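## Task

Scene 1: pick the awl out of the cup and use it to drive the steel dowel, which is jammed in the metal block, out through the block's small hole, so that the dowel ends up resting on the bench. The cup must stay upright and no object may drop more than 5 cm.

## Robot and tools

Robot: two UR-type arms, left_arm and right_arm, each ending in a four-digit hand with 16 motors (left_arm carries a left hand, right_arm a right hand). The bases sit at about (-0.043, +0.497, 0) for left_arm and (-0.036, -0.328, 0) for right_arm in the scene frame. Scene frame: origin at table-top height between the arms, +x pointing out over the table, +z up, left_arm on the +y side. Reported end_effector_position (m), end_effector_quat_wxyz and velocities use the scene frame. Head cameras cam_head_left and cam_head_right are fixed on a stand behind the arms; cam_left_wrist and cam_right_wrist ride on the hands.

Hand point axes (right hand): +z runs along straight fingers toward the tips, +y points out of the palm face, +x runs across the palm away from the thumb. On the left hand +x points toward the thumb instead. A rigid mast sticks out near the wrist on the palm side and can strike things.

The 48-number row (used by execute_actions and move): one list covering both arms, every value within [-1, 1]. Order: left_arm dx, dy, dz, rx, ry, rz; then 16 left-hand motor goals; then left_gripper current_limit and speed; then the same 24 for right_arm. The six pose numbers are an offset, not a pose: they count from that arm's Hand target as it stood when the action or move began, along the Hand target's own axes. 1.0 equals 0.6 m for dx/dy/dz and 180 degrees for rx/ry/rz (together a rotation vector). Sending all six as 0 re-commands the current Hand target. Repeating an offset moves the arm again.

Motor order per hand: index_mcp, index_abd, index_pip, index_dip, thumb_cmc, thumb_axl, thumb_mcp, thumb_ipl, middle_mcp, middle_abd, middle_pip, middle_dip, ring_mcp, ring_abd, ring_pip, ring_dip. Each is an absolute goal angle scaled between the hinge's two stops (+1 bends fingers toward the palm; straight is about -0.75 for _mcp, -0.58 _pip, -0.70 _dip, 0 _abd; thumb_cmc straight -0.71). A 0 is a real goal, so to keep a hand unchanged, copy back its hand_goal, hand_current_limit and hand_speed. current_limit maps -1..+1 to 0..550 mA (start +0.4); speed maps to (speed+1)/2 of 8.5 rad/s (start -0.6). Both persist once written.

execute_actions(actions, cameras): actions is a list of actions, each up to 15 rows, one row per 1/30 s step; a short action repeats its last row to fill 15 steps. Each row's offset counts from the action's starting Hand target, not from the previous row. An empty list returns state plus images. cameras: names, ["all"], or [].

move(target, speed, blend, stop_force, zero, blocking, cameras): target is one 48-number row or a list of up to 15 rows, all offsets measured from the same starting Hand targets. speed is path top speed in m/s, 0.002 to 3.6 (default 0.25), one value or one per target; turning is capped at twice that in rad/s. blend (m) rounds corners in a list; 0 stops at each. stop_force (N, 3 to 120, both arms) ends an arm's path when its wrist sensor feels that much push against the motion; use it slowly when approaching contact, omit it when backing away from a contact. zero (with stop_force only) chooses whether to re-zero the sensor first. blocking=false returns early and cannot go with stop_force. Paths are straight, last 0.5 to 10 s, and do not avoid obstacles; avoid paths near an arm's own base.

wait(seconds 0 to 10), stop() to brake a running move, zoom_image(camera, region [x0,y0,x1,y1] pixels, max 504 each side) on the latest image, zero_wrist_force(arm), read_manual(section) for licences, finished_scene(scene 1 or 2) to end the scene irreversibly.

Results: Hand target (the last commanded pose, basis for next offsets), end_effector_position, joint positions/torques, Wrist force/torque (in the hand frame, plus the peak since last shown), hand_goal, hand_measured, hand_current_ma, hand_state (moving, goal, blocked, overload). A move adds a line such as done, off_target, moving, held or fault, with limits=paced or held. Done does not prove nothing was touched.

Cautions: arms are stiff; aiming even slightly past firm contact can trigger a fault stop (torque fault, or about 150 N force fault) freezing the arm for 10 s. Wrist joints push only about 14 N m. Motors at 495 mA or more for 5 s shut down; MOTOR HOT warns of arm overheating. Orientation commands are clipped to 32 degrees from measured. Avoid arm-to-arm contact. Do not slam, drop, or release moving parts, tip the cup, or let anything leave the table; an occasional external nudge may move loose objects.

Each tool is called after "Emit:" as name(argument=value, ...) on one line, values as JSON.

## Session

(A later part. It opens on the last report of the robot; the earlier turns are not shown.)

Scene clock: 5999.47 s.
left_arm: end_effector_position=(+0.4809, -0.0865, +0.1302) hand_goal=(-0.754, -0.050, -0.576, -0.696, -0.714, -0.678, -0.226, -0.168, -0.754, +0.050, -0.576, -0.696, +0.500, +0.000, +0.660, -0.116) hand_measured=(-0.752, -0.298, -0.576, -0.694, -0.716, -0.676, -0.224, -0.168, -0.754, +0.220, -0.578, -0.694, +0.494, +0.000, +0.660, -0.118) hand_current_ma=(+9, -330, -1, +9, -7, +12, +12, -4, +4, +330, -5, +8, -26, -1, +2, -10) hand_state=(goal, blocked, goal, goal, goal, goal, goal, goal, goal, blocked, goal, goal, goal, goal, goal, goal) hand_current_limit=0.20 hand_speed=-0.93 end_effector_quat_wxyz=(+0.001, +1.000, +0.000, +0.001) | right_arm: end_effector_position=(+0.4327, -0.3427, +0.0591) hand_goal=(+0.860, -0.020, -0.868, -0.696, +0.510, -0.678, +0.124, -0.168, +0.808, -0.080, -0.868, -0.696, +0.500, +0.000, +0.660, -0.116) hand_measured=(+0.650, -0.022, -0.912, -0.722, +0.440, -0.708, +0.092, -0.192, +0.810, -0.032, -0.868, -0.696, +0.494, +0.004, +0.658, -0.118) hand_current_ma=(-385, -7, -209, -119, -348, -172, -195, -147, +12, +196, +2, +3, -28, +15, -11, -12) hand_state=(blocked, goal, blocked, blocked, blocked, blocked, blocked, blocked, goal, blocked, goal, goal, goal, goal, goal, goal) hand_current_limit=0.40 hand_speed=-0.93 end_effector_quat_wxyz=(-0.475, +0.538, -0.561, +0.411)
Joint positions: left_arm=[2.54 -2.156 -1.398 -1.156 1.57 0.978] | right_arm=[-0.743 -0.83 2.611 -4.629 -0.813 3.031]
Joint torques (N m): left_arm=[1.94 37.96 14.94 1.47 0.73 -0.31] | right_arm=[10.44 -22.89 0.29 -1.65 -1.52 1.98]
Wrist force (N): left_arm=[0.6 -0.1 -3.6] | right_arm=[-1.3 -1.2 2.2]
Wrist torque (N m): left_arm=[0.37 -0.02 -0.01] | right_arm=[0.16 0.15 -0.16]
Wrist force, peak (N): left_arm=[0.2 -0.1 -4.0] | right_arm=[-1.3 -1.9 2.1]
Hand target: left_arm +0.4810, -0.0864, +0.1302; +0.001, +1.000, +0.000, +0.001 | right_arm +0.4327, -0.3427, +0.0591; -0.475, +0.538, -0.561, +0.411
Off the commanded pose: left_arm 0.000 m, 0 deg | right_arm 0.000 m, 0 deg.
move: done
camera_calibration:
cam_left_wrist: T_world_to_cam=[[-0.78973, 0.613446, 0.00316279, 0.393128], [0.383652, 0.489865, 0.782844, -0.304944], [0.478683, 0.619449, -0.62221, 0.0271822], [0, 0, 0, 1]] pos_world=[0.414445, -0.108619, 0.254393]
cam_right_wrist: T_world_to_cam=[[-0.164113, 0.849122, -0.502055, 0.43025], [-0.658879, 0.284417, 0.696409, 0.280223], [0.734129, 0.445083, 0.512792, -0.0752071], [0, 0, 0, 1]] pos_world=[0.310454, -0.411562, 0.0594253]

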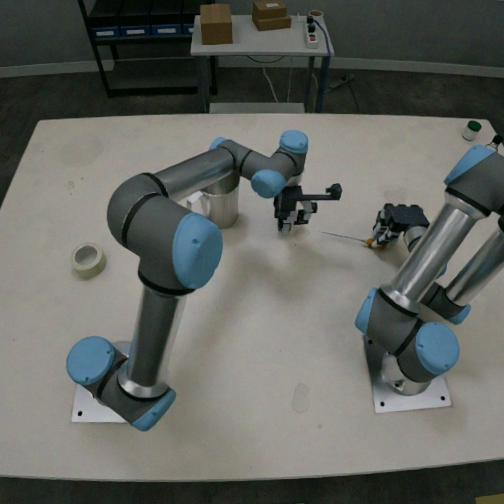

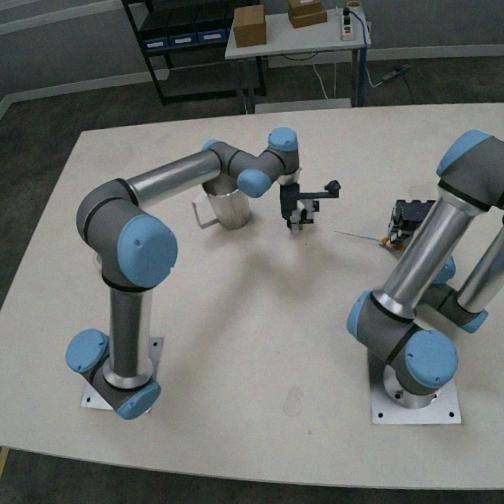

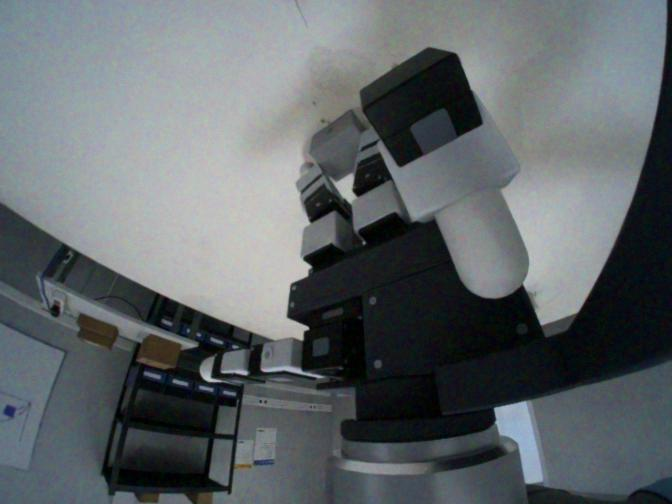

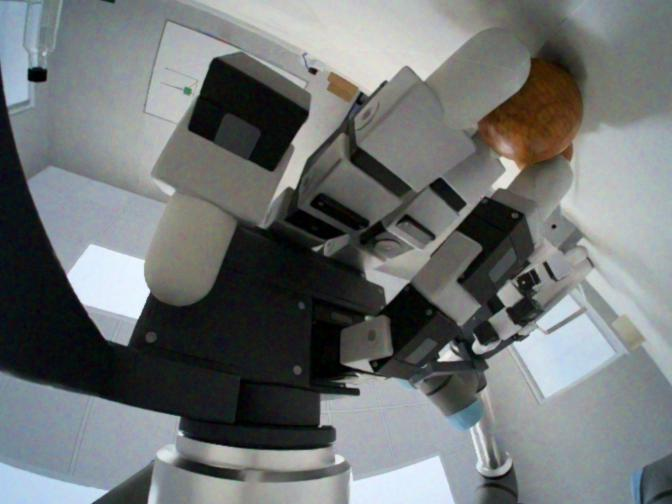

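Emit:
move(target=[[0,0,-0.005,0,0,0,-0.754,-0.45,-0.576,-0.696,-0.714,-0.678,-0.226,-0.168,-0.754,0.4,-0.576,-0.696,0.5,0,0.66,-0.116,0.5,-0.9,0,0,0,0,0,0,0.86,-0.02,-0.8686,-0.6957,0.51,-0.677,0.125,-0.1676,0.808,-0.08,-0.8686,-0.6957,0.5,0,0.66,-0.116,0.4,-0.93],[0,0,-0.2,0,0,0,-0.754,-0.45,-0.576,-0.696,-0.714,-0.678,-0.226,-0.168,-0.754,0.4,-0.576,-0.696,0.5,0,0.66,-0.116,0.5,-0.9,0,0,0,0,0,0,0.86,-0.02,-0.8686,-0.6957,0.51,-0.677,0.125,-0.1676,0.808,-0.08,-0.8686,-0.6957,0.5,0,0.66,-0.116,0.4,-0.93]], speed=0.06, cameras=["cam_left_wrist","cam_head_left","cam_head_right","cam_right_wrist"])

Emit:
zoom_image(camera="cam_left_wrist", region=[270, 40, 430, 180])

Emit:
zoom_image(camera="cam_right_wrist", region=[530, 160, 630, 260])

Emit:
zoom_image(camera="cam_head_left", region=[250, 180, 330, 250])

Emit:
zoom_image(camera="cam_head_right", region=[260, 180, 340, 250])

Scene clock: 6040.07 s.
left_arm: end_effector_position=(+0.4808, -0.0862, +0.2504) hand_goal=(-0.754, -0.450, -0.576, -0.696, -0.714, -0.678, -0.226, -0.168, -0.754, +0.400, -0.576, -0.696, +0.500, +0.000, +0.660, -0.116) hand_measured=(-0.752, -0.442, -0.576, -0.694, -0.716, -0.676, -0.224, -0.168, -0.754, +0.394, -0.578, -0.694, +0.494, +0.000, +0.660, -0.118) hand_current_ma=(+9, +28, -1, +9, -7, +12, +12, -4, +4, -21, -5, +8, -26, -1, +2, -10) hand_state=(goal, goal, goal, goal, goal, goal, goal, goal, goal, goal, goal, goal, goal, goal, goal, goal) hand_current_limit=0.50 hand_speed=-0.90 end_effector_quat_wxyz=(+0.001, +1.000, +0.000, +0.001) | right_arm: end_effector_position=(+0.4327, -0.3427, +0.0591) hand_goal=(+0.860, -0.020, -0.868, -0.696, +0.510, -0.678, +0.124, -0.168, +0.808, -0.080, -0.868, -0.696, +0.500, +0.000, +0.660, -0.116) hand_measured=(+0.650, -0.022, -0.912, -0.722, +0.440, -0.708, +0.092, -0.192, +0.810, -0.032, -0.868, -0.696, +0.494, +0.004, +0.658, -0.118) hand_current_ma=(-385, -7, -209, -119, -348, -172, -195, -147, +12, +196, +2, +3, -28, +15, -11, -12) hand_state=(blocked, goal, blocked, blocked, blocked, blocked, blocked, blocked, goal, blocked, goal, goal, goal, goal, goal, goal) hand_current_limit=0.40 hand_speed=-0.93 end_effector_quat_wxyz=(-0.475, +0.538, -0.561, +0.411)
Joint positions: left_arm=[2.54 -2.075 -1.207 -1.428 1.57 0.978] | right_arm=[-0.743 -0.83 2.611 -4.629 -0.813 3.031]
Joint torques (N m): left_arm=[8.98 30.82 16.38 4.07 -0.83 1.49] | right_arm=[10.05 -23 -1.4 -1.29 -1.53 2.04]
Wrist force (N): left_arm=[0.4 0.1 -0.1] | right_arm=[-1.3 -1.3 2.2]
Wrist torque (N m): left_arm=[0.06 -0.07 -0.06] | right_arm=[0.15 0.13 -0.16]
Wrist force, peak (N): left_arm=[0.8 -0.1 -4.2] | right_arm=[-1.6 -1.6 2.2]
Hand target: left_arm +0.4808, -0.0862, +0.2502; +0.001, +1.000, +0.000, +0.001 | right_arm +0.4327, -0.3427, +0.0591; -0.475, +0.538, -0.561, +0.411
Off the commanded pose: left_arm 0.000 m, 0 deg | right_arm 0.000 m, 0 deg.
move: done
camera_calibration:
cam_left_wrist: T_world_to_cam=[[-0.789923, 0.6132, 0.00277227, 0.392543], [0.383254, 0.490168, 0.782849, -0.398964], [0.478684, 0.619452, -0.622206, 0.101818], [0, 0, 0, 1]] pos_world=[0.414245, -0.10822, 0.374592]
cam_right_wrist: T_world_to_cam=[[-0.164113, 0.849122, -0.502055, 0.43025], [-0.658879, 0.284417, 0.696409, 0.280223], [0.734129, 0.445083, 0.512792, -0.0752071], [0, 0, 0, 1]] pos_world=[0.310454, -0.411562, 0.0594253]

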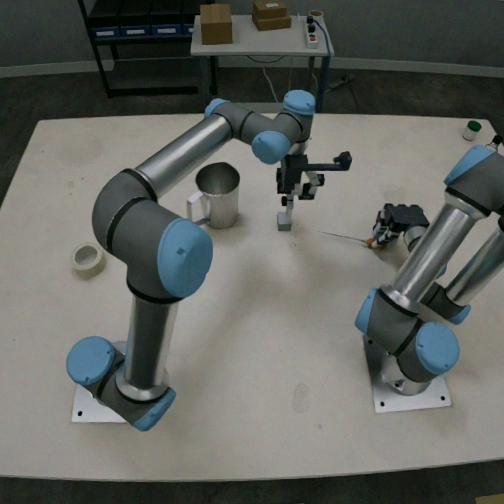

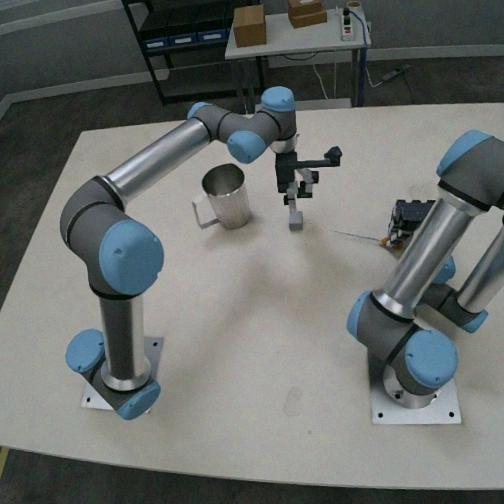

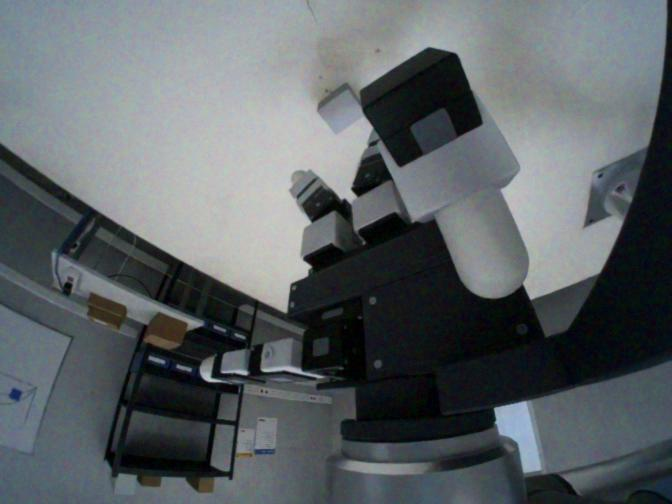

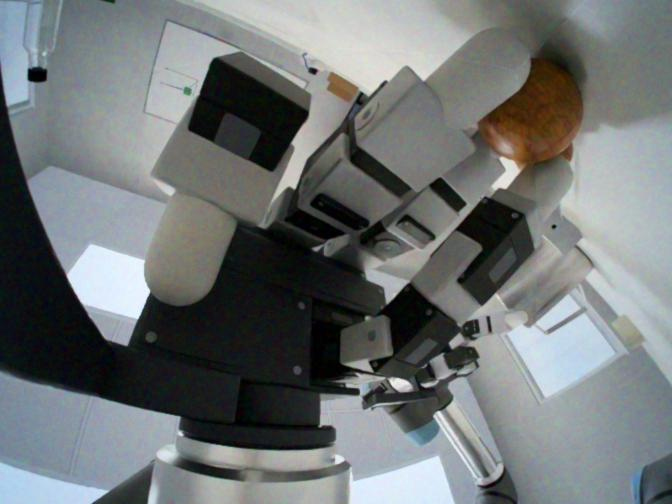

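Scaled by 3.150 from the camera's 672x504 image, which has a finer 960x720 frame.

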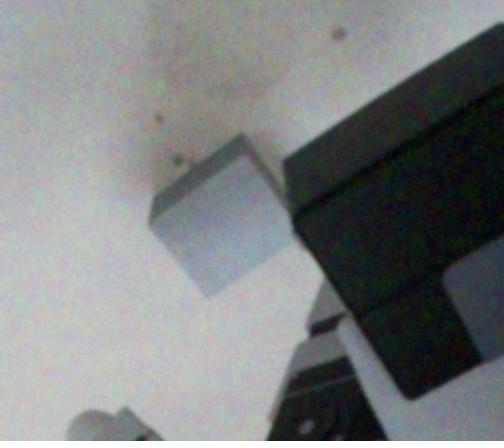

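Scaled by 5.040 from the camera's 672x504 image, which has a finer 960x720 frame.

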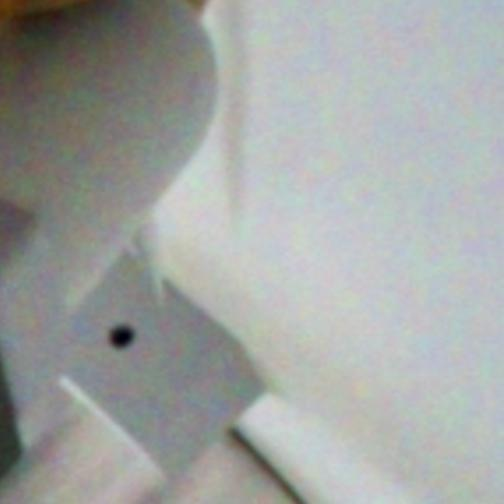

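Scaled by 6.300 from the camera's 504x504 image, which has a finer 720x720 frame.

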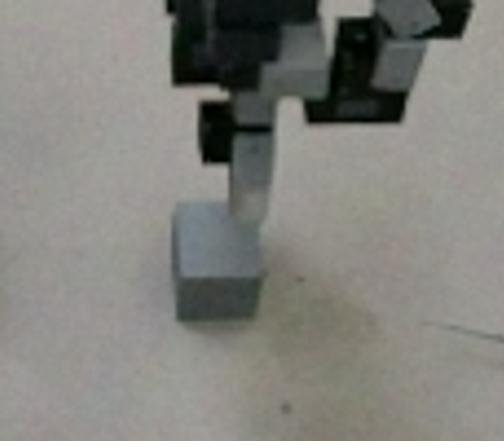

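Scaled by 6.300 from the camera's 504x504 image, which has a finer 720x720 frame.

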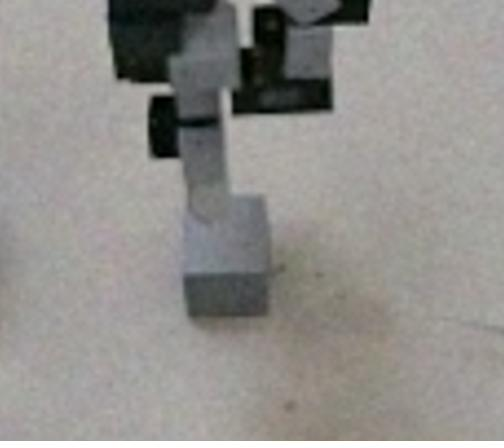

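Emit:
move(target=[[0.0003,-0.052,0,-0.15,0,0,-1,0.035,-1,-0.406,-0.714,-0.678,-0.226,-0.168,-1,-0.035,-1,-0.406,0.5,0,0.66,-0.116,0.7,-0.8,0,0,0,0,0,0,0.86,-0.02,-0.8686,-0.6957,0.51,-0.677,0.125,-0.1676,0.808,-0.08,-0.8686,-0.6957,0.5,0,0.66,-0.116,0.4,-0.93]], speed=0.1, cameras=["cam_left_wrist"])

Emit:
zoom_image(camera="cam_left_wrist", region=[270, 60, 430, 200])

Scene clock: 6060.93 s.
left_arm: end_effector_position=(+0.4810, -0.0549, +0.2502) hand_goal=(-1.000, +0.034, -1.000, -0.406, -0.714, -0.678, -0.226, -0.168, -1.000, -0.036, -1.000, -0.406, +0.500, +0.000, +0.660, -0.116) hand_measured=(-0.996, +0.030, -0.994, -0.408, -0.716, -0.676, -0.224, -0.168, -0.996, -0.032, -0.996, -0.408, +0.494, +0.000, +0.660, -0.118) hand_current_ma=(+16, -13, +21, -11, -7, +12, +12, -4, +17, +10, +18, -9, -26, -1, +2, -10) hand_state=(goal, goal, goal, goal, goal, goal, goal, goal, goal, goal, goal, goal, goal, goal, goal, goal) hand_current_limit=0.70 hand_speed=-0.80 end_effector_quat_wxyz=(+0.234, +0.972, +0.000, +0.001) | right_arm: end_effector_position=(+0.4327, -0.3427, +0.0591) hand_goal=(+0.860, -0.020, -0.868, -0.696, +0.510, -0.678, +0.124, -0.168, +0.808, -0.080, -0.868, -0.696, +0.500, +0.000, +0.660, -0.116) hand_measured=(+0.650, -0.022, -0.912, -0.722, +0.440, -0.708, +0.092, -0.192, +0.810, -0.032, -0.868, -0.696, +0.494, +0.004, +0.658, -0.118) hand_current_ma=(-385, -7, -209, -119, -348, -172, -195, -147, +12, +196, +2, +3, -28, +15, -11, -12) hand_state=(blocked, goal, blocked, blocked, blocked, blocked, blocked, blocked, goal, blocked, goal, goal, goal, goal, goal, goal) hand_current_limit=0.40 hand_speed=-0.93 end_effector_quat_wxyz=(-0.475, +0.538, -0.561, +0.411)
Joint positions: left_arm=[2.71 -1.945 -1.625 -0.934 1.143 1.103] | right_arm=[-0.743 -0.83 2.611 -4.629 -0.813 3.031]
Joint torques (N m): left_arm=[-5.36 28.97 21.23 3.17 -1.48 -2.01] | right_arm=[11.02 -23.01 -0.11 -1.02 -1.45 2.19]
Wrist force (N): left_arm=[-0.3 -0.4 -0.3] | right_arm=[-1.3 -1.6 2.0]
Wrist torque (N m): left_arm=[0.06 0.02 -0.12] | right_arm=[0.14 0.14 -0.16]
Wrist force, peak (N): left_arm=[-0.3 -1.0 -0.1] | right_arm=[-1.4 -1.7 2.4]
Hand target: left_arm +0.4810, -0.0550, +0.2501; +0.234, +0.972, +0.000, +0.001 | right_arm +0.4327, -0.3427, +0.0591; -0.475, +0.538, -0.561, +0.411
Off the commanded pose: left_arm 0.000 m, 0 deg | right_arm 0.000 m, 0 deg.
move: done
camera_calibration:
cam_left_wrist: T_world_to_cam=[[-0.789503, 0.548175, -0.276026, 0.439588], [0.383539, 0.791767, 0.475397, -0.320855], [0.479149, 0.269461, -0.835349, 0.116188], [0, 0, 0, 1]] pos_world=[0.414445, -0.0182367, 0.370929]
Images, in order (width x height): cam_left_wrist 672x504.

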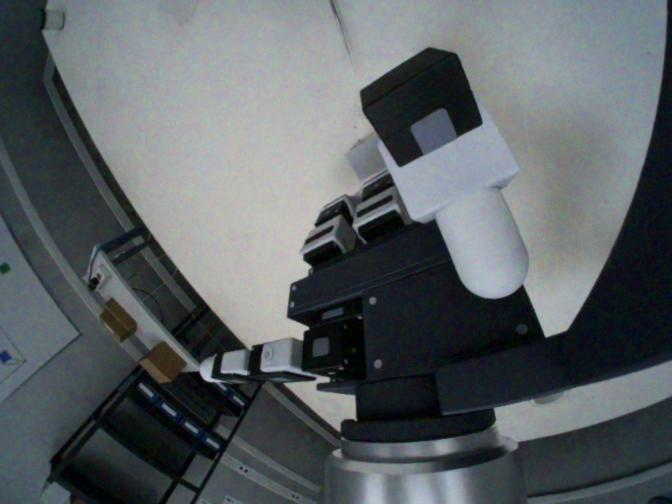

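Scaled by 3.150 from the camera's 672x504 image, which has a finer 960x720 frame.

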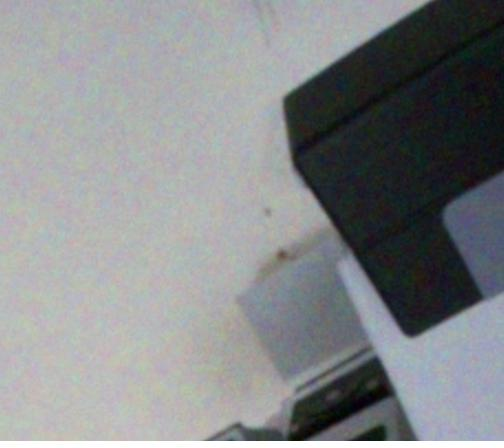

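Emit:
move(target=[[0,-0.0598,0.1173,0,0,0,-1,0.035,-1,-0.406,-0.714,-0.678,-0.226,-0.168,-1,-0.035,-1,-0.406,0.5,0,0.66,-0.116,0.7,-0.8,0,0,0,0,0,0,0.86,-0.02,-0.8686,-0.6957,0.51,-0.677,0.125,-0.1676,0.808,-0.08,-0.8686,-0.6957,0.5,0,0.66,-0.116,0.4,-0.93]], speed=0.05, stop_force=4, cameras=["cam_left_wrist","cam_head_left","cam_head_right"])

Emit:
zoom_image(camera="cam_left_wrist", region=[270, 60, 430, 200])

Emit:
zoom_image(camera="cam_head_left", region=[250, 170, 330, 250])

Emit:
zoom_image(camera="cam_head_right", region=[260, 170, 340, 250])

Scene clock: 6071.60 s.
left_arm: end_effector_position=(+0.4811, -0.0551, +0.1711) hand_goal=(-1.000, +0.034, -1.000, -0.406, -0.714, -0.678, -0.226, -0.168, -1.000, -0.036, -1.000, -0.406, +0.500, +0.000, +0.660, -0.116) hand_measured=(-0.996, +0.030, -0.994, -0.408, -0.716, -0.676, -0.224, -0.168, -0.996, -0.034, -0.996, -0.408, +0.494, +0.000, +0.660, -0.118) hand_current_ma=(+16, -13, +21, -11, -7, +12, +12, -4, +17, +10, +18, -9, -26, -1, +2, -10) hand_state=(goal, goal, goal, goal, goal, goal, goal, goal, goal, goal, goal, goal, goal, goal, goal, goal) hand_current_limit=0.70 hand_speed=-0.80 end_effector_quat_wxyz=(+0.234, +0.972, +0.000, +0.001) | right_arm: end_effector_position=(+0.4327, -0.3427, +0.0591) hand_goal=(+0.860, -0.020, -0.868, -0.696, +0.510, -0.678, +0.124, -0.168, +0.808, -0.080, -0.868, -0.696, +0.500, +0.000, +0.660, -0.116) hand_measured=(+0.650, -0.022, -0.912, -0.722, +0.440, -0.708, +0.092, -0.192, +0.810, -0.032, -0.868, -0.696, +0.494, +0.004, +0.658, -0.118) hand_current_ma=(-385, -7, -209, -119, -348, -172, -195, -147, +12, +196, +2, +3, -28, +15, -11, -12) hand_state=(blocked, goal, blocked, blocked, blocked, blocked, blocked, blocked, goal, blocked, goal, goal, goal, goal, goal, goal) hand_current_limit=0.40 hand_speed=-0.93 end_effector_quat_wxyz=(-0.475, +0.538, -0.561, +0.411)
Joint positions: left_arm=[2.709 -2.038 -1.717 -0.749 1.143 1.103] | right_arm=[-0.743 -0.83 2.611 -4.629 -0.813 3.031]
Joint torques (N m): left_arm=[-6.59 54 26.69 3.79 -0.54 -1.51] | right_arm=[10.7 -22.47 0.99 -0.81 -1.72 2.14]
Wrist force (N): left_arm=[-0.3 -0.2 -0.3] | right_arm=[-1.2 -1.4 1.9]
Wrist torque (N m): left_arm=[0.07 0.02 -0.12] | right_arm=[0.17 0.14 -0.15]
Wrist force, peak (N): left_arm=[-0.6 -0.5 -0.1] | right_arm=[-1.5 -1.3 2.4]
Hand target: left_arm +0.4811, -0.0551, +0.1711; +0.234, +0.972, +0.000, +0.001 | right_arm +0.4327, -0.3427, +0.0591; -0.475, +0.538, -0.561, +0.411
Off the commanded pose: left_arm 0.000 m, 0 deg | right_arm 0.000 m, 0 deg.
move: done
camera_calibration:
cam_left_wrist: T_world_to_cam=[[-0.789528, 0.548159, -0.275984, 0.417942], [0.383616, 0.791813, 0.475259, -0.283122], [0.479045, 0.269358, -0.835441, 0.0501864], [0, 0, 0, 1]] pos_world=[0.414545, -0.0184366, 0.291829]
Images, in order (width x height): cam_head_left 504x504, cam_head_right 504x504, cam_left_wrist 672x504.

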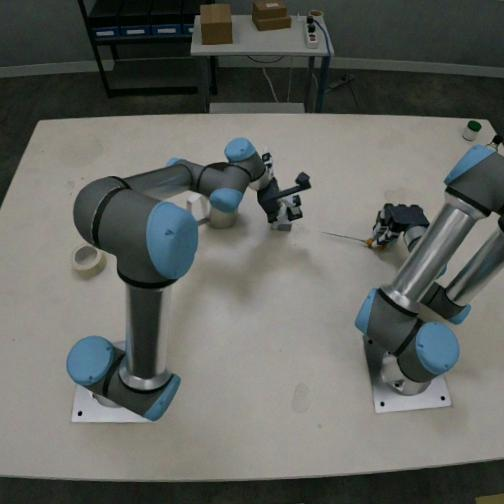

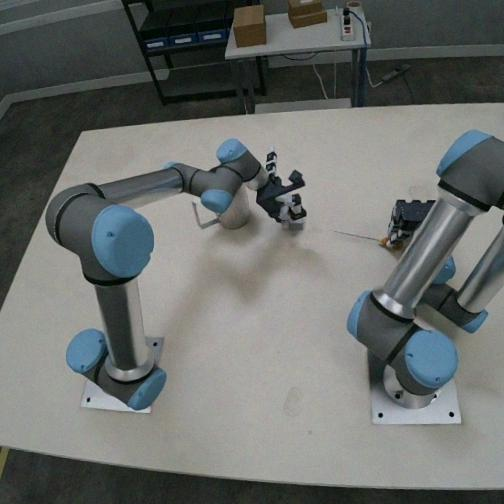

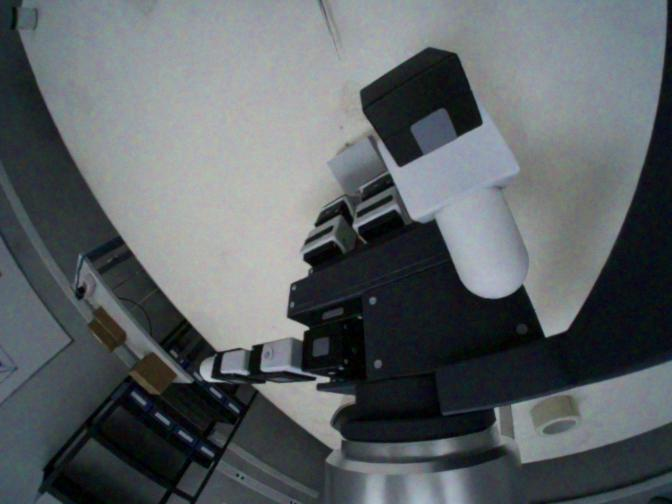

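Scaled by 3.150 from the camera's 672x504 image, which has a finer 960x720 frame.

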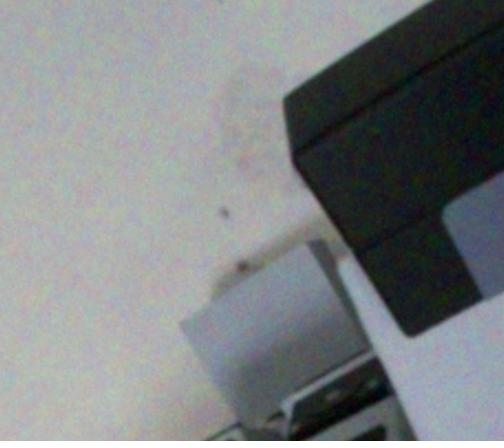

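Scaled by 6.300 from the camera's 504x504 image, which has a finer 720x720 frame.

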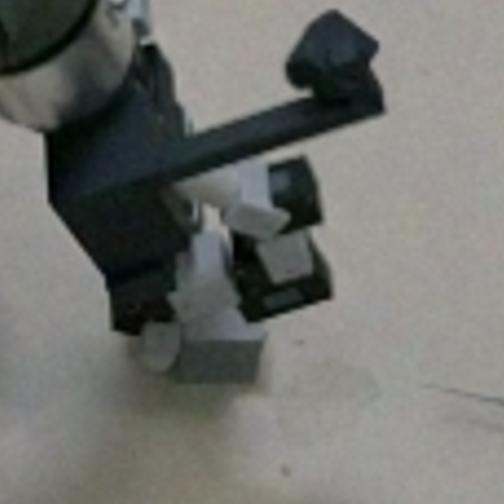

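Scaled by 6.300 from the camera's 504x504 image, which has a finer 720x720 frame.

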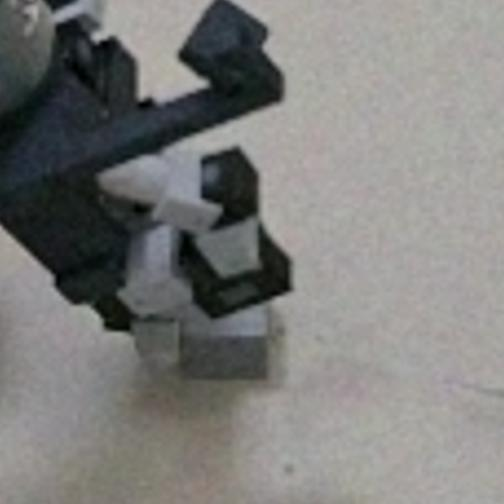

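Emit:
move(target=[[0,0,0,0,0,0,-1,0.035,-1,-0.406,-0.714,-0.678,-0.226,-0.168,-1,-0.035,-1,-0.406,0.5,0,0.66,-0.116,0.7,-0.8,-0.1031,-0.0259,0.1653,-0.0082,-0.0876,-0.0189,0.86,-0.02,-0.8686,-0.6957,0.51,-0.677,0.125,-0.1676,0.808,-0.08,-0.8686,-0.6957,0.5,0,0.66,-0.116,0.4,-0.93]], speed=0.06, cameras=["all"])

Emit:
zoom_image(camera="cam_right_wrist", region=[500, 120, 672, 320])

Emit:
zoom_image(camera="cam_left_wrist", region=[270, 0, 430, 200])

Emit:
zoom_image(camera="cam_head_left", region=[270, 180, 390, 270])

Emit:
zoom_image(camera="cam_head_right", region=[280, 180, 400, 270])

Scene clock: 6093.83 s.
left_arm: end_effector_position=(+0.4811, -0.0551, +0.1711) hand_goal=(-1.000, +0.034, -1.000, -0.406, -0.714, -0.678, -0.226, -0.168, -1.000, -0.036, -1.000, -0.406, +0.500, +0.000, +0.660, -0.116) hand_measured=(-0.996, +0.030, -0.994, -0.408, -0.716, -0.676, -0.224, -0.168, -0.996, -0.034, -0.996, -0.408, +0.494, +0.000, +0.660, -0.118) hand_current_ma=(+16, -13, +21, -11, -7, +12, +12, -4, +17, +10, +18, -9, -26, -1, +2, -10) hand_state=(goal, goal, goal, goal, goal, goal, goal, goal, goal, goal, goal, goal, goal, goal, goal, goal) hand_current_limit=0.70 hand_speed=-0.80 end_effector_quat_wxyz=(+0.234, +0.972, +0.000, +0.001) | right_arm: end_effector_position=(+0.5308, -0.2773, +0.0589) hand_goal=(+0.860, -0.020, -0.868, -0.696, +0.510, -0.678, +0.124, -0.168, +0.808, -0.080, -0.868, -0.696, +0.500, +0.000, +0.660, -0.116) hand_measured=(+0.694, +0.020, -0.902, -0.720, +0.426, -0.712, +0.080, -0.192, +0.814, -0.044, -0.860, -0.690, +0.494, +0.004, +0.658, -0.118) hand_current_ma=(-385, +168, -160, -111, -385, -199, -276, -153, +28, +145, +34, +24, -28, +14, -11, -12) hand_state=(blocked, blocked, blocked, blocked, blocked, blocked, blocked, blocked, goal, blocked, goal, goal, goal, goal, goal, goal) hand_current_limit=0.40 hand_speed=-0.93 end_effector_quat_wxyz=(-0.529, +0.612, -0.480, +0.340)
Joint positions: left_arm=[2.709 -2.038 -1.717 -0.749 1.143 1.103] | right_arm=[-0.49 -0.85 2.294 -4.283 -0.784 3.018]
Joint torques (N m): left_arm=[-1.58 53.24 25.75 4.22 -2.32 0.98] | right_arm=[-8.08 -34.3 -1.11 -0.73 -2.2 0.72]
Wrist force (N): left_arm=[-0.2 -0.3 -0.2] | right_arm=[1.5 -19.4 -8.7]
Wrist torque (N m): left_arm=[0.06 0.01 -0.11] | right_arm=[-1.24 -0.42 0.47]
Wrist force, peak (N): left_arm=[-0.6 -0.2 -0.1] | right_arm=[4.5 -38.4 -20.5]
Hand target: left_arm +0.4811, -0.0551, +0.1711; +0.234, +0.972, +0.000, +0.001 | right_arm +0.5309, -0.2774, +0.0590; -0.529, +0.612, -0.480, +0.340
Off the commanded pose: left_arm 0.000 m, 0 deg | right_arm 0.000 m, 0 deg.
move: done
camera_calibration:
cam_left_wrist: T_world_to_cam=[[-0.789528, 0.548159, -0.275984, 0.417942], [0.383616, 0.791813, 0.475259, -0.283122], [0.479045, 0.269358, -0.835441, 0.0501864], [0, 0, 0, 1]] pos_world=[0.414545, -0.0184366, 0.291829]
cam_right_wrist: T_world_to_cam=[[-0.394629, 0.769586, -0.502002, 0.491001], [-0.712038, 0.0891787, 0.696455, 0.300419], [0.580749, 0.632286, 0.512782, -0.0430397], [0, 0, 0, 1]] pos_world=[0.432668, -0.377445, 0.0593252]

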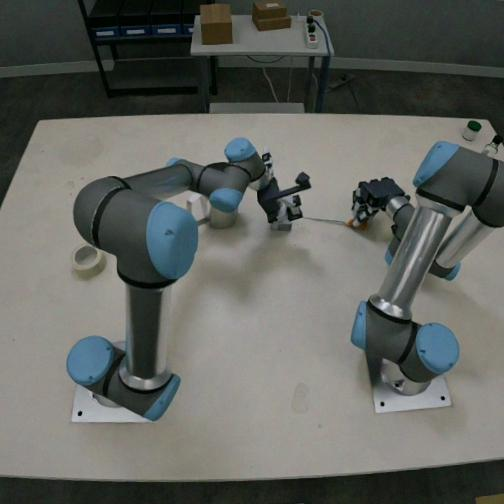

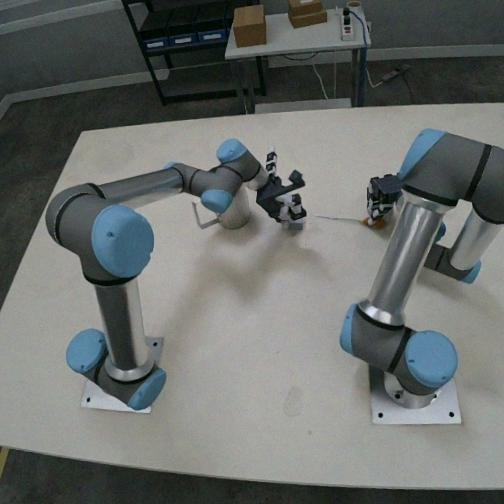

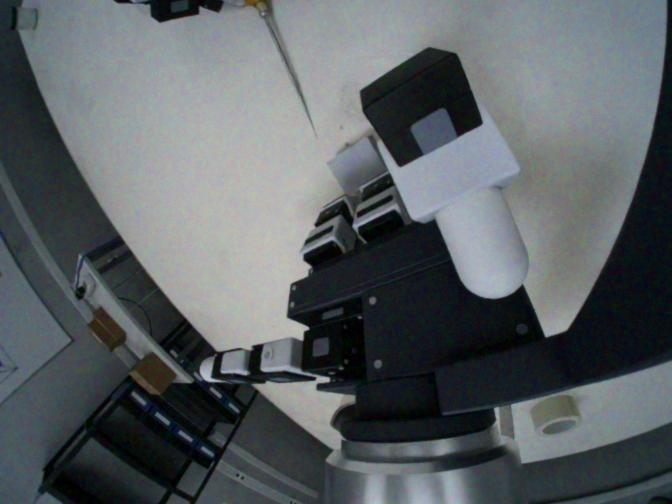

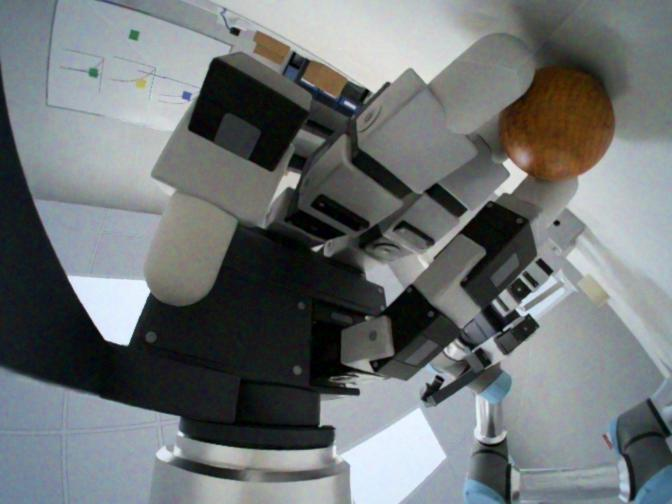

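Scaled by 2.520 from the camera's 672x504 image, which has a finer 960x720 frame.

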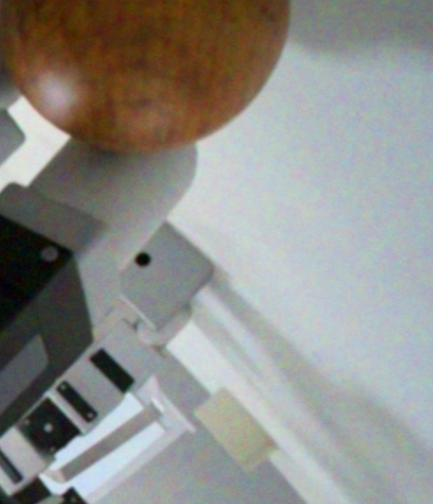

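Scaled by 2.520 from the camera's 672x504 image, which has a finer 960x720 frame.

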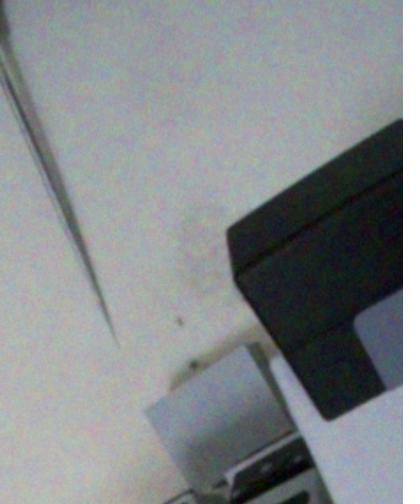

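Scaled by 4.200 from the camera's 504x504 image, which has a finer 720x720 frame.

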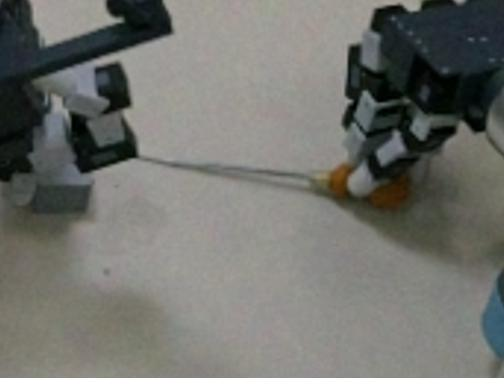

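Scaled by 4.200 from the camera's 504x504 image, which has a finer 720x720 frame.

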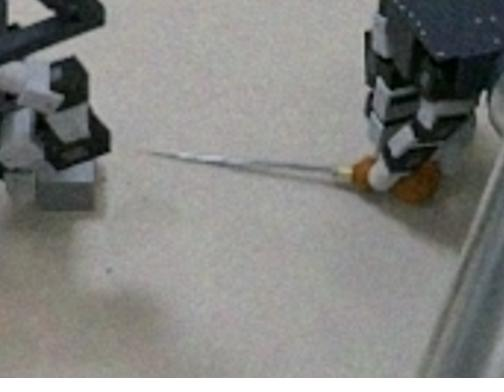

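Emit:
move(target=[[0,0,0,0,0,0,-1,0.035,-1,-0.406,-0.714,-0.678,-0.226,-0.168,-1,-0.035,-1,-0.406,0.5,0,0.66,-0.116,0.7,-0.8,-0.0009,-0.0097,-0.0021,0,0,0,0.86,-0.02,-0.8686,-0.6957,0.51,-0.677,0.125,-0.1676,0.808,-0.08,-0.8686,-0.6957,0.5,0,0.66,-0.116,0.4,-0.93]], speed=0.03, cameras=["cam_left_wrist","cam_right_wrist","cam_head_left","cam_head_right"])

Emit:
zoom_image(camera="cam_left_wrist", region=[200, 0, 430, 200])

Emit:
zoom_image(camera="cam_head_left", region=[290, 180, 410, 270])

Emit:
zoom_image(camera="cam_head_right", region=[300, 180, 420, 270])

Scene clock: 6118.37 s.
left_arm: end_effector_position=(+0.4811, -0.0551, +0.1711) hand_goal=(-1.000, +0.034, -1.000, -0.406, -0.714, -0.678, -0.226, -0.168, -1.000, -0.036, -1.000, -0.406, +0.500, +0.000, +0.660, -0.116) hand_measured=(-0.996, +0.030, -0.994, -0.408, -0.716, -0.676, -0.224, -0.168, -0.996, -0.034, -0.996, -0.408, +0.494, +0.000, +0.660, -0.118) hand_current_ma=(+16, -13, +21, -11, -7, +12, +12, -4, +17, +10, +18, -9, -26, -1, +2, -10) hand_state=(goal, goal, goal, goal, goal, goal, goal, goal, goal, goal, goal, goal, goal, goal, goal, goal) hand_current_limit=0.70 hand_speed=-0.80 end_effector_quat_wxyz=(+0.234, +0.972, +0.000, +0.001) | right_arm: end_effector_position=(+0.5308, -0.2774, +0.0650) hand_goal=(+0.860, -0.020, -0.868, -0.696, +0.510, -0.678, +0.124, -0.168, +0.808, -0.080, -0.868, -0.696, +0.500, +0.000, +0.660, -0.116) hand_measured=(+0.716, +0.002, -0.902, -0.720, +0.452, -0.704, +0.106, -0.180, +0.802, -0.060, -0.868, -0.694, +0.494, +0.004, +0.658, -0.118) hand_current_ma=(-385, +92, -156, -109, -287, -145, -108, -78, -24, +79, +2, +7, -28, +14, -11, -12) hand_state=(blocked, blocked, blocked, blocked, blocked, blocked, goal, goal, goal, goal, goal, goal, goal, goal, goal, goal) hand_current_limit=0.40 hand_speed=-0.93 end_effector_quat_wxyz=(-0.529, +0.612, -0.480, +0.340)
Joint positions: left_arm=[2.709 -2.038 -1.717 -0.749 1.143 1.103] | right_arm=[-0.49 -0.869 2.297 -4.267 -0.784 3.018]
Joint torques (N m): left_arm=[1.65 53.26 25.6 4.1 -2.17 1.09] | right_arm=[-9.97 -26.36 -1.61 -2.94 -0.33 1.61]
Wrist force (N): left_arm=[-0.2 0.1 -0.2] | right_arm=[-0.9 0.0 1.9]
Wrist torque (N m): left_arm=[0.10 0.00 -0.11] | right_arm=[0.19 0.08 -0.10]
Wrist force, peak (N): left_arm=[-0.5 -0.1 -0.2] | right_arm=[1.1 -19.2 -8.7]
Hand target: left_arm +0.4811, -0.0551, +0.1711; +0.234, +0.972, +0.000, +0.001 | right_arm +0.5309, -0.2774, +0.0650; -0.529, +0.612, -0.480, +0.340
Off the commanded pose: left_arm 0.000 m, 0 deg | right_arm 0.000 m, 0 deg.
move: done
camera_calibration:
cam_left_wrist: T_world_to_cam=[[-0.789528, 0.548159, -0.275984, 0.417942], [0.383616, 0.791813, 0.475259, -0.283122], [0.479045, 0.269358, -0.835441, 0.0501864], [0, 0, 0, 1]] pos_world=[0.414545, -0.0184366, 0.291829]
cam_right_wrist: T_world_to_cam=[[-0.394432, 0.769733, -0.501931, 0.494106], [-0.712057, 0.0892509, 0.696426, 0.296216], [0.580859, 0.632097, 0.51289, -0.0462297], [0, 0, 0, 1]] pos_world=[0.432667, -0.377545, 0.065425]

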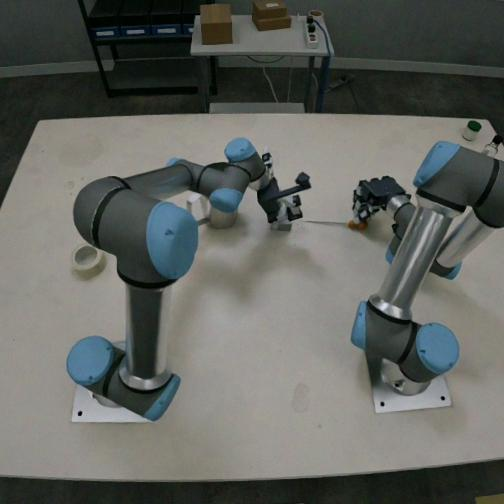

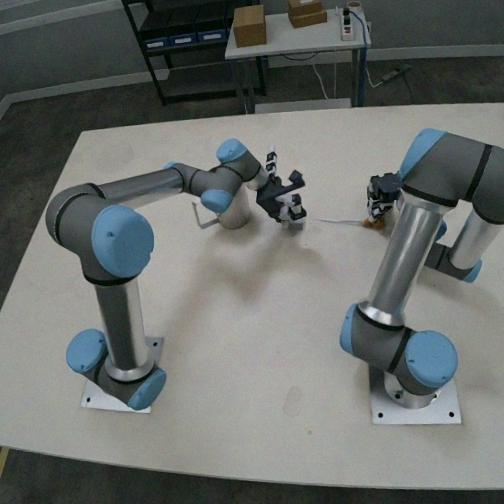

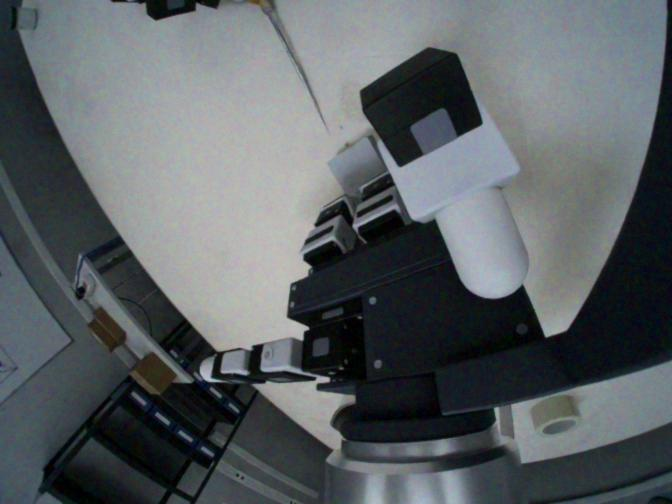

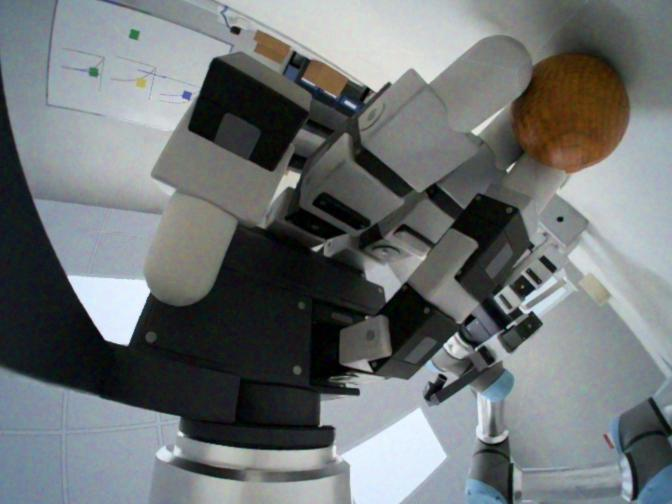

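Scaled by 2.191 from the camera's 672x504 image, which has a finer 960x720 frame.

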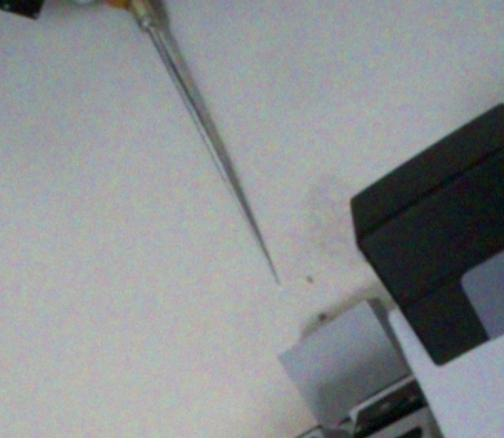

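Scaled by 4.200 from the camera's 504x504 image, which has a finer 720x720 frame.

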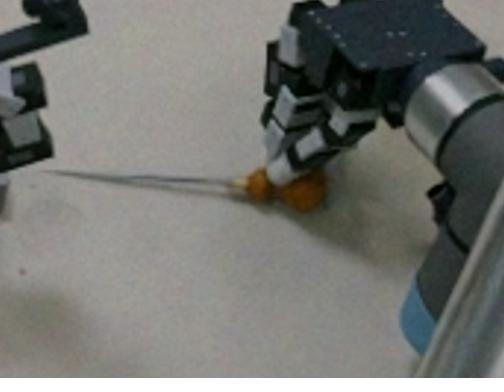

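Scaled by 4.200 from the camera's 504x504 image, which has a finer 720x720 frame.

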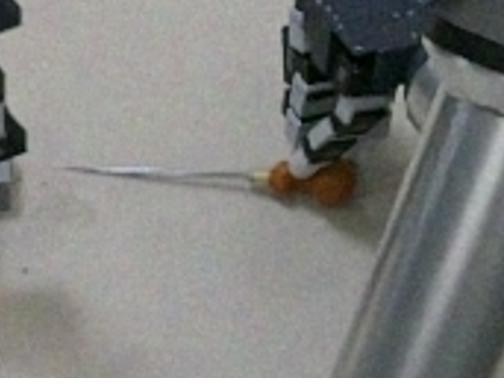

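Emit:
move(target=[[0,0,0,0,0,0,-1,0.035,-1,-0.406,-0.714,-0.678,-0.226,-0.168,-1,-0.035,-1,-0.406,0.5,0,0.66,-0.116,0.7,-0.8,0.0005,0.0057,0.0012,0,0,0,0.86,-0.02,-0.8686,-0.6957,0.51,-0.677,0.125,-0.1676,0.808,-0.08,-0.8686,-0.6957,0.5,0,0.66,-0.116,0.4,-0.93]], speed=0.02)

Emit:
move(target=[[0,0,0,0,0,0,-1,0.035,-1,-0.406,-0.714,-0.678,-0.226,-0.168,-1,-0.035,-1,-0.406,0.5,0,0.66,-0.116,0.7,-0.8,0,0,0,0,0,0,0.5416,-0.02,-0.8686,-0.6957,0.511,-0.677,-0.19,-0.1676,0.808,0.25,-0.8686,-0.6957,0.5,0,0.66,-0.116,0.4,-0.93]], speed=0.02, cameras=["cam_head_left","cam_head_right","cam_right_wrist"])

Emit:
zoom_image(camera="cam_head_left", region=[290, 180, 410, 270])

Emit:
zoom_image(camera="cam_head_right", region=[300, 180, 420, 270])

Scene clock: 6140.10 s.
left_arm: end_effector_position=(+0.4811, -0.0551, +0.1711) hand_goal=(-1.000, +0.034, -1.000, -0.406, -0.714, -0.678, -0.226, -0.168, -1.000, -0.036, -1.000, -0.406, +0.500, +0.000, +0.660, -0.116) hand_measured=(-0.996, +0.030, -0.994, -0.408, -0.716, -0.676, -0.224, -0.168, -0.996, -0.034, -0.996, -0.408, +0.494, +0.000, +0.660, -0.118) hand_current_ma=(+16, -13, +21, -11, -7, +12, +12, -4, +17, +10, +18, -9, -26, -1, +2, -10) hand_state=(goal, goal, goal, goal, goal, goal, goal, goal, goal, goal, goal, goal, goal, goal, goal, goal) hand_current_limit=0.70 hand_speed=-0.80 end_effector_quat_wxyz=(+0.234, +0.972, +0.000, +0.001) | right_arm: end_effector_position=(+0.5309, -0.2774, +0.0615) hand_goal=(+0.860, -0.020, -0.868, -0.696, +0.510, -0.678, +0.124, -0.168, +0.808, -0.080, -0.868, -0.696, +0.500, +0.000, +0.660, -0.116) hand_measured=(+0.716, +0.008, -0.912, -0.720, +0.452, -0.704, +0.120, -0.176, +0.800, -0.050, -0.874, -0.698, +0.494, +0.004, +0.658, -0.118) hand_current_ma=(-385, +113, -210, -109, -287, -145, -18, -49, -40, +119, -26, -4, -28, +14, -11, -12) hand_state=(blocked, blocked, blocked, blocked, blocked, blocked, goal, goal, goal, blocked, goal, goal, goal, goal, goal, goal) hand_current_limit=0.40 hand_speed=-0.93 end_effector_quat_wxyz=(-0.529, +0.612, -0.480, +0.340)
Joint positions: left_arm=[2.709 -2.038 -1.717 -0.749 1.143 1.103] | right_arm=[-0.49 -0.857 2.295 -4.277 -0.784 3.018]
Joint torques (N m): left_arm=[3.52 52.76 24.75 3.91 -2.36 1.19] | right_arm=[-2.94 -21.03 -0.16 3.21 1.84 -2.17]
Wrist force (N): left_arm=[-0.3 -0.1 0.1] | right_arm=[7.1 -40.7 -11.4]
Wrist torque (N m): left_arm=[0.05 0.02 -0.11] | right_arm=[-2.13 -0.78 0.85]
Wrist force, peak (N): left_arm=[-0.4 -0.2 -0.5] | right_arm=[6.8 -41.2 -11.1]
Hand target: left_arm +0.4811, -0.0551, +0.1711; +0.234, +0.972, +0.000, +0.001 | right_arm +0.5308, -0.2774, +0.0615; -0.529, +0.612, -0.480, +0.340
Off the commanded pose: left_arm 0.000 m, 0 deg | right_arm 0.000 m, 0 deg.
move: done

Scene clock: 6141.50 s.
left_arm: end_effector_position=(+0.4811, -0.0551, +0.1711) hand_goal=(-1.000, +0.034, -1.000, -0.406, -0.714, -0.678, -0.226, -0.168, -1.000, -0.036, -1.000, -0.406, +0.500, +0.000, +0.660, -0.116) hand_measured=(-0.996, +0.030, -0.994, -0.408, -0.716, -0.676, -0.224, -0.168, -0.996, -0.034, -0.996, -0.408, +0.494, +0.000, +0.660, -0.118) hand_current_ma=(+16, -13, +21, -11, -7, +12, +12, -4, +17, +10, +18, -9, -26, -1, +2, -10) hand_state=(goal, goal, goal, goal, goal, goal, goal, goal, goal, goal, goal, goal, goal, goal, goal, goal) hand_current_limit=0.70 hand_speed=-0.80 end_effector_quat_wxyz=(+0.234, +0.972, +0.000, +0.001) | right_arm: end_effector_position=(+0.5308, -0.2774, +0.0615) hand_goal=(+0.542, -0.020, -0.868, -0.696, +0.510, -0.678, -0.190, -0.168, +0.808, +0.250, -0.868, -0.696, +0.500, +0.000, +0.660, -0.116) hand_measured=(+0.544, -0.016, -0.870, -0.700, +0.468, -0.704, +0.118, -0.130, +0.796, +0.246, -0.872, -0.698, +0.494, +0.004, +0.658, -0.118) hand_current_ma=(+8, +15, -9, -14, -206, -145, +385, +242, -56, -18, -16, -6, -28, +14, -11, -12) hand_state=(goal, goal, goal, goal, blocked, blocked, blocked, blocked, goal, goal, goal, goal, goal, goal, goal, goal) hand_current_limit=0.40 hand_speed=-0.93 end_effector_quat_wxyz=(-0.529, +0.612, -0.480, +0.340)
Joint positions: left_arm=[2.709 -2.038 -1.717 -0.749 1.143 1.103] | right_arm=[-0.49 -0.858 2.295 -4.277 -0.784 3.018]
Joint torques (N m): left_arm=[4.04 53.63 26.1 4.12 -2.07 1.09] | right_arm=[13.58 -36.02 2.76 -1.31 1.02 -0.83]
Wrist force (N): left_arm=[-0.2 -0.2 -0.1] | right_arm=[-0.2 -14.5 -2.1]
Wrist torque (N m): left_arm=[0.05 0.01 -0.10] | right_arm=[-0.55 -0.07 0.31]
Wrist force, peak (N): left_arm=[-0.6 0.0 -0.1] | right_arm=[6.7 -40.9 -11.4]
Hand target: left_arm +0.4811, -0.0551, +0.1711; +0.234, +0.972, +0.000, +0.001 | right_arm +0.5308, -0.2774, +0.0615; -0.529, +0.612, -0.480, +0.340
Off the commanded pose: left_arm 0.000 m, 0 deg | right_arm 0.000 m, 0 deg.
move: done
camera_calibration:
cam_right_wrist: T_world_to_cam=[[-0.394404, 0.769729, -0.501959, 0.492287], [-0.712073, 0.0892814, 0.696406, 0.298743], [0.580859, 0.632097, 0.51289, -0.0443832], [0, 0, 0, 1]] pos_world=[0.432667, -0.377545, 0.0618251]
Images, in order (width x height): cam_head_left 504x504, cam_head_right 504x504, cam_right_wrist 672x504.

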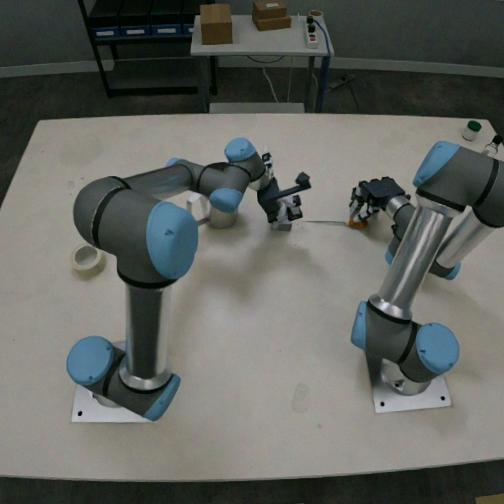

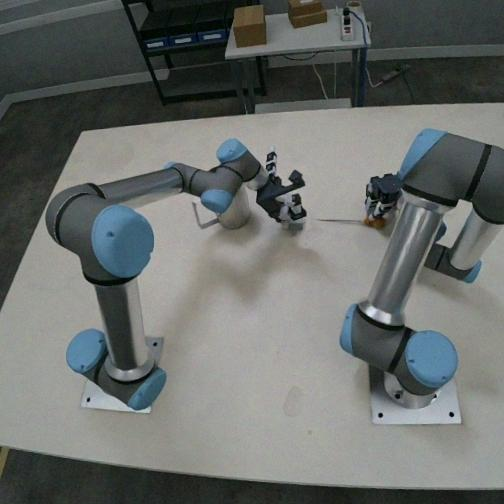

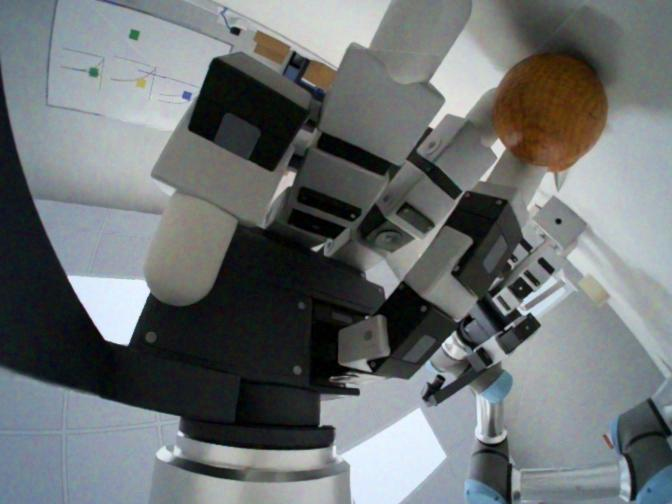

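Scaled by 4.200 from the camera's 504x504 image, which has a finer 720x720 frame.

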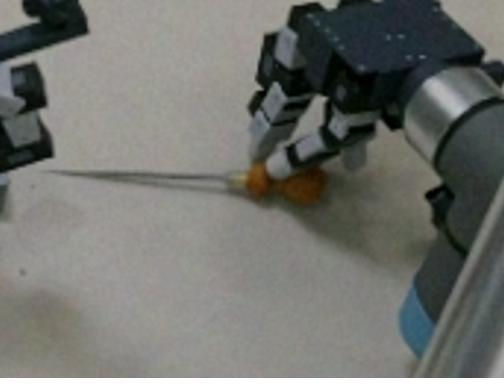

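Scaled by 4.200 from the camera's 504x504 image, which has a finer 720x720 frame.

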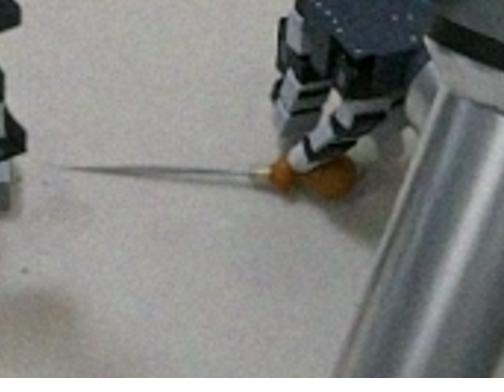

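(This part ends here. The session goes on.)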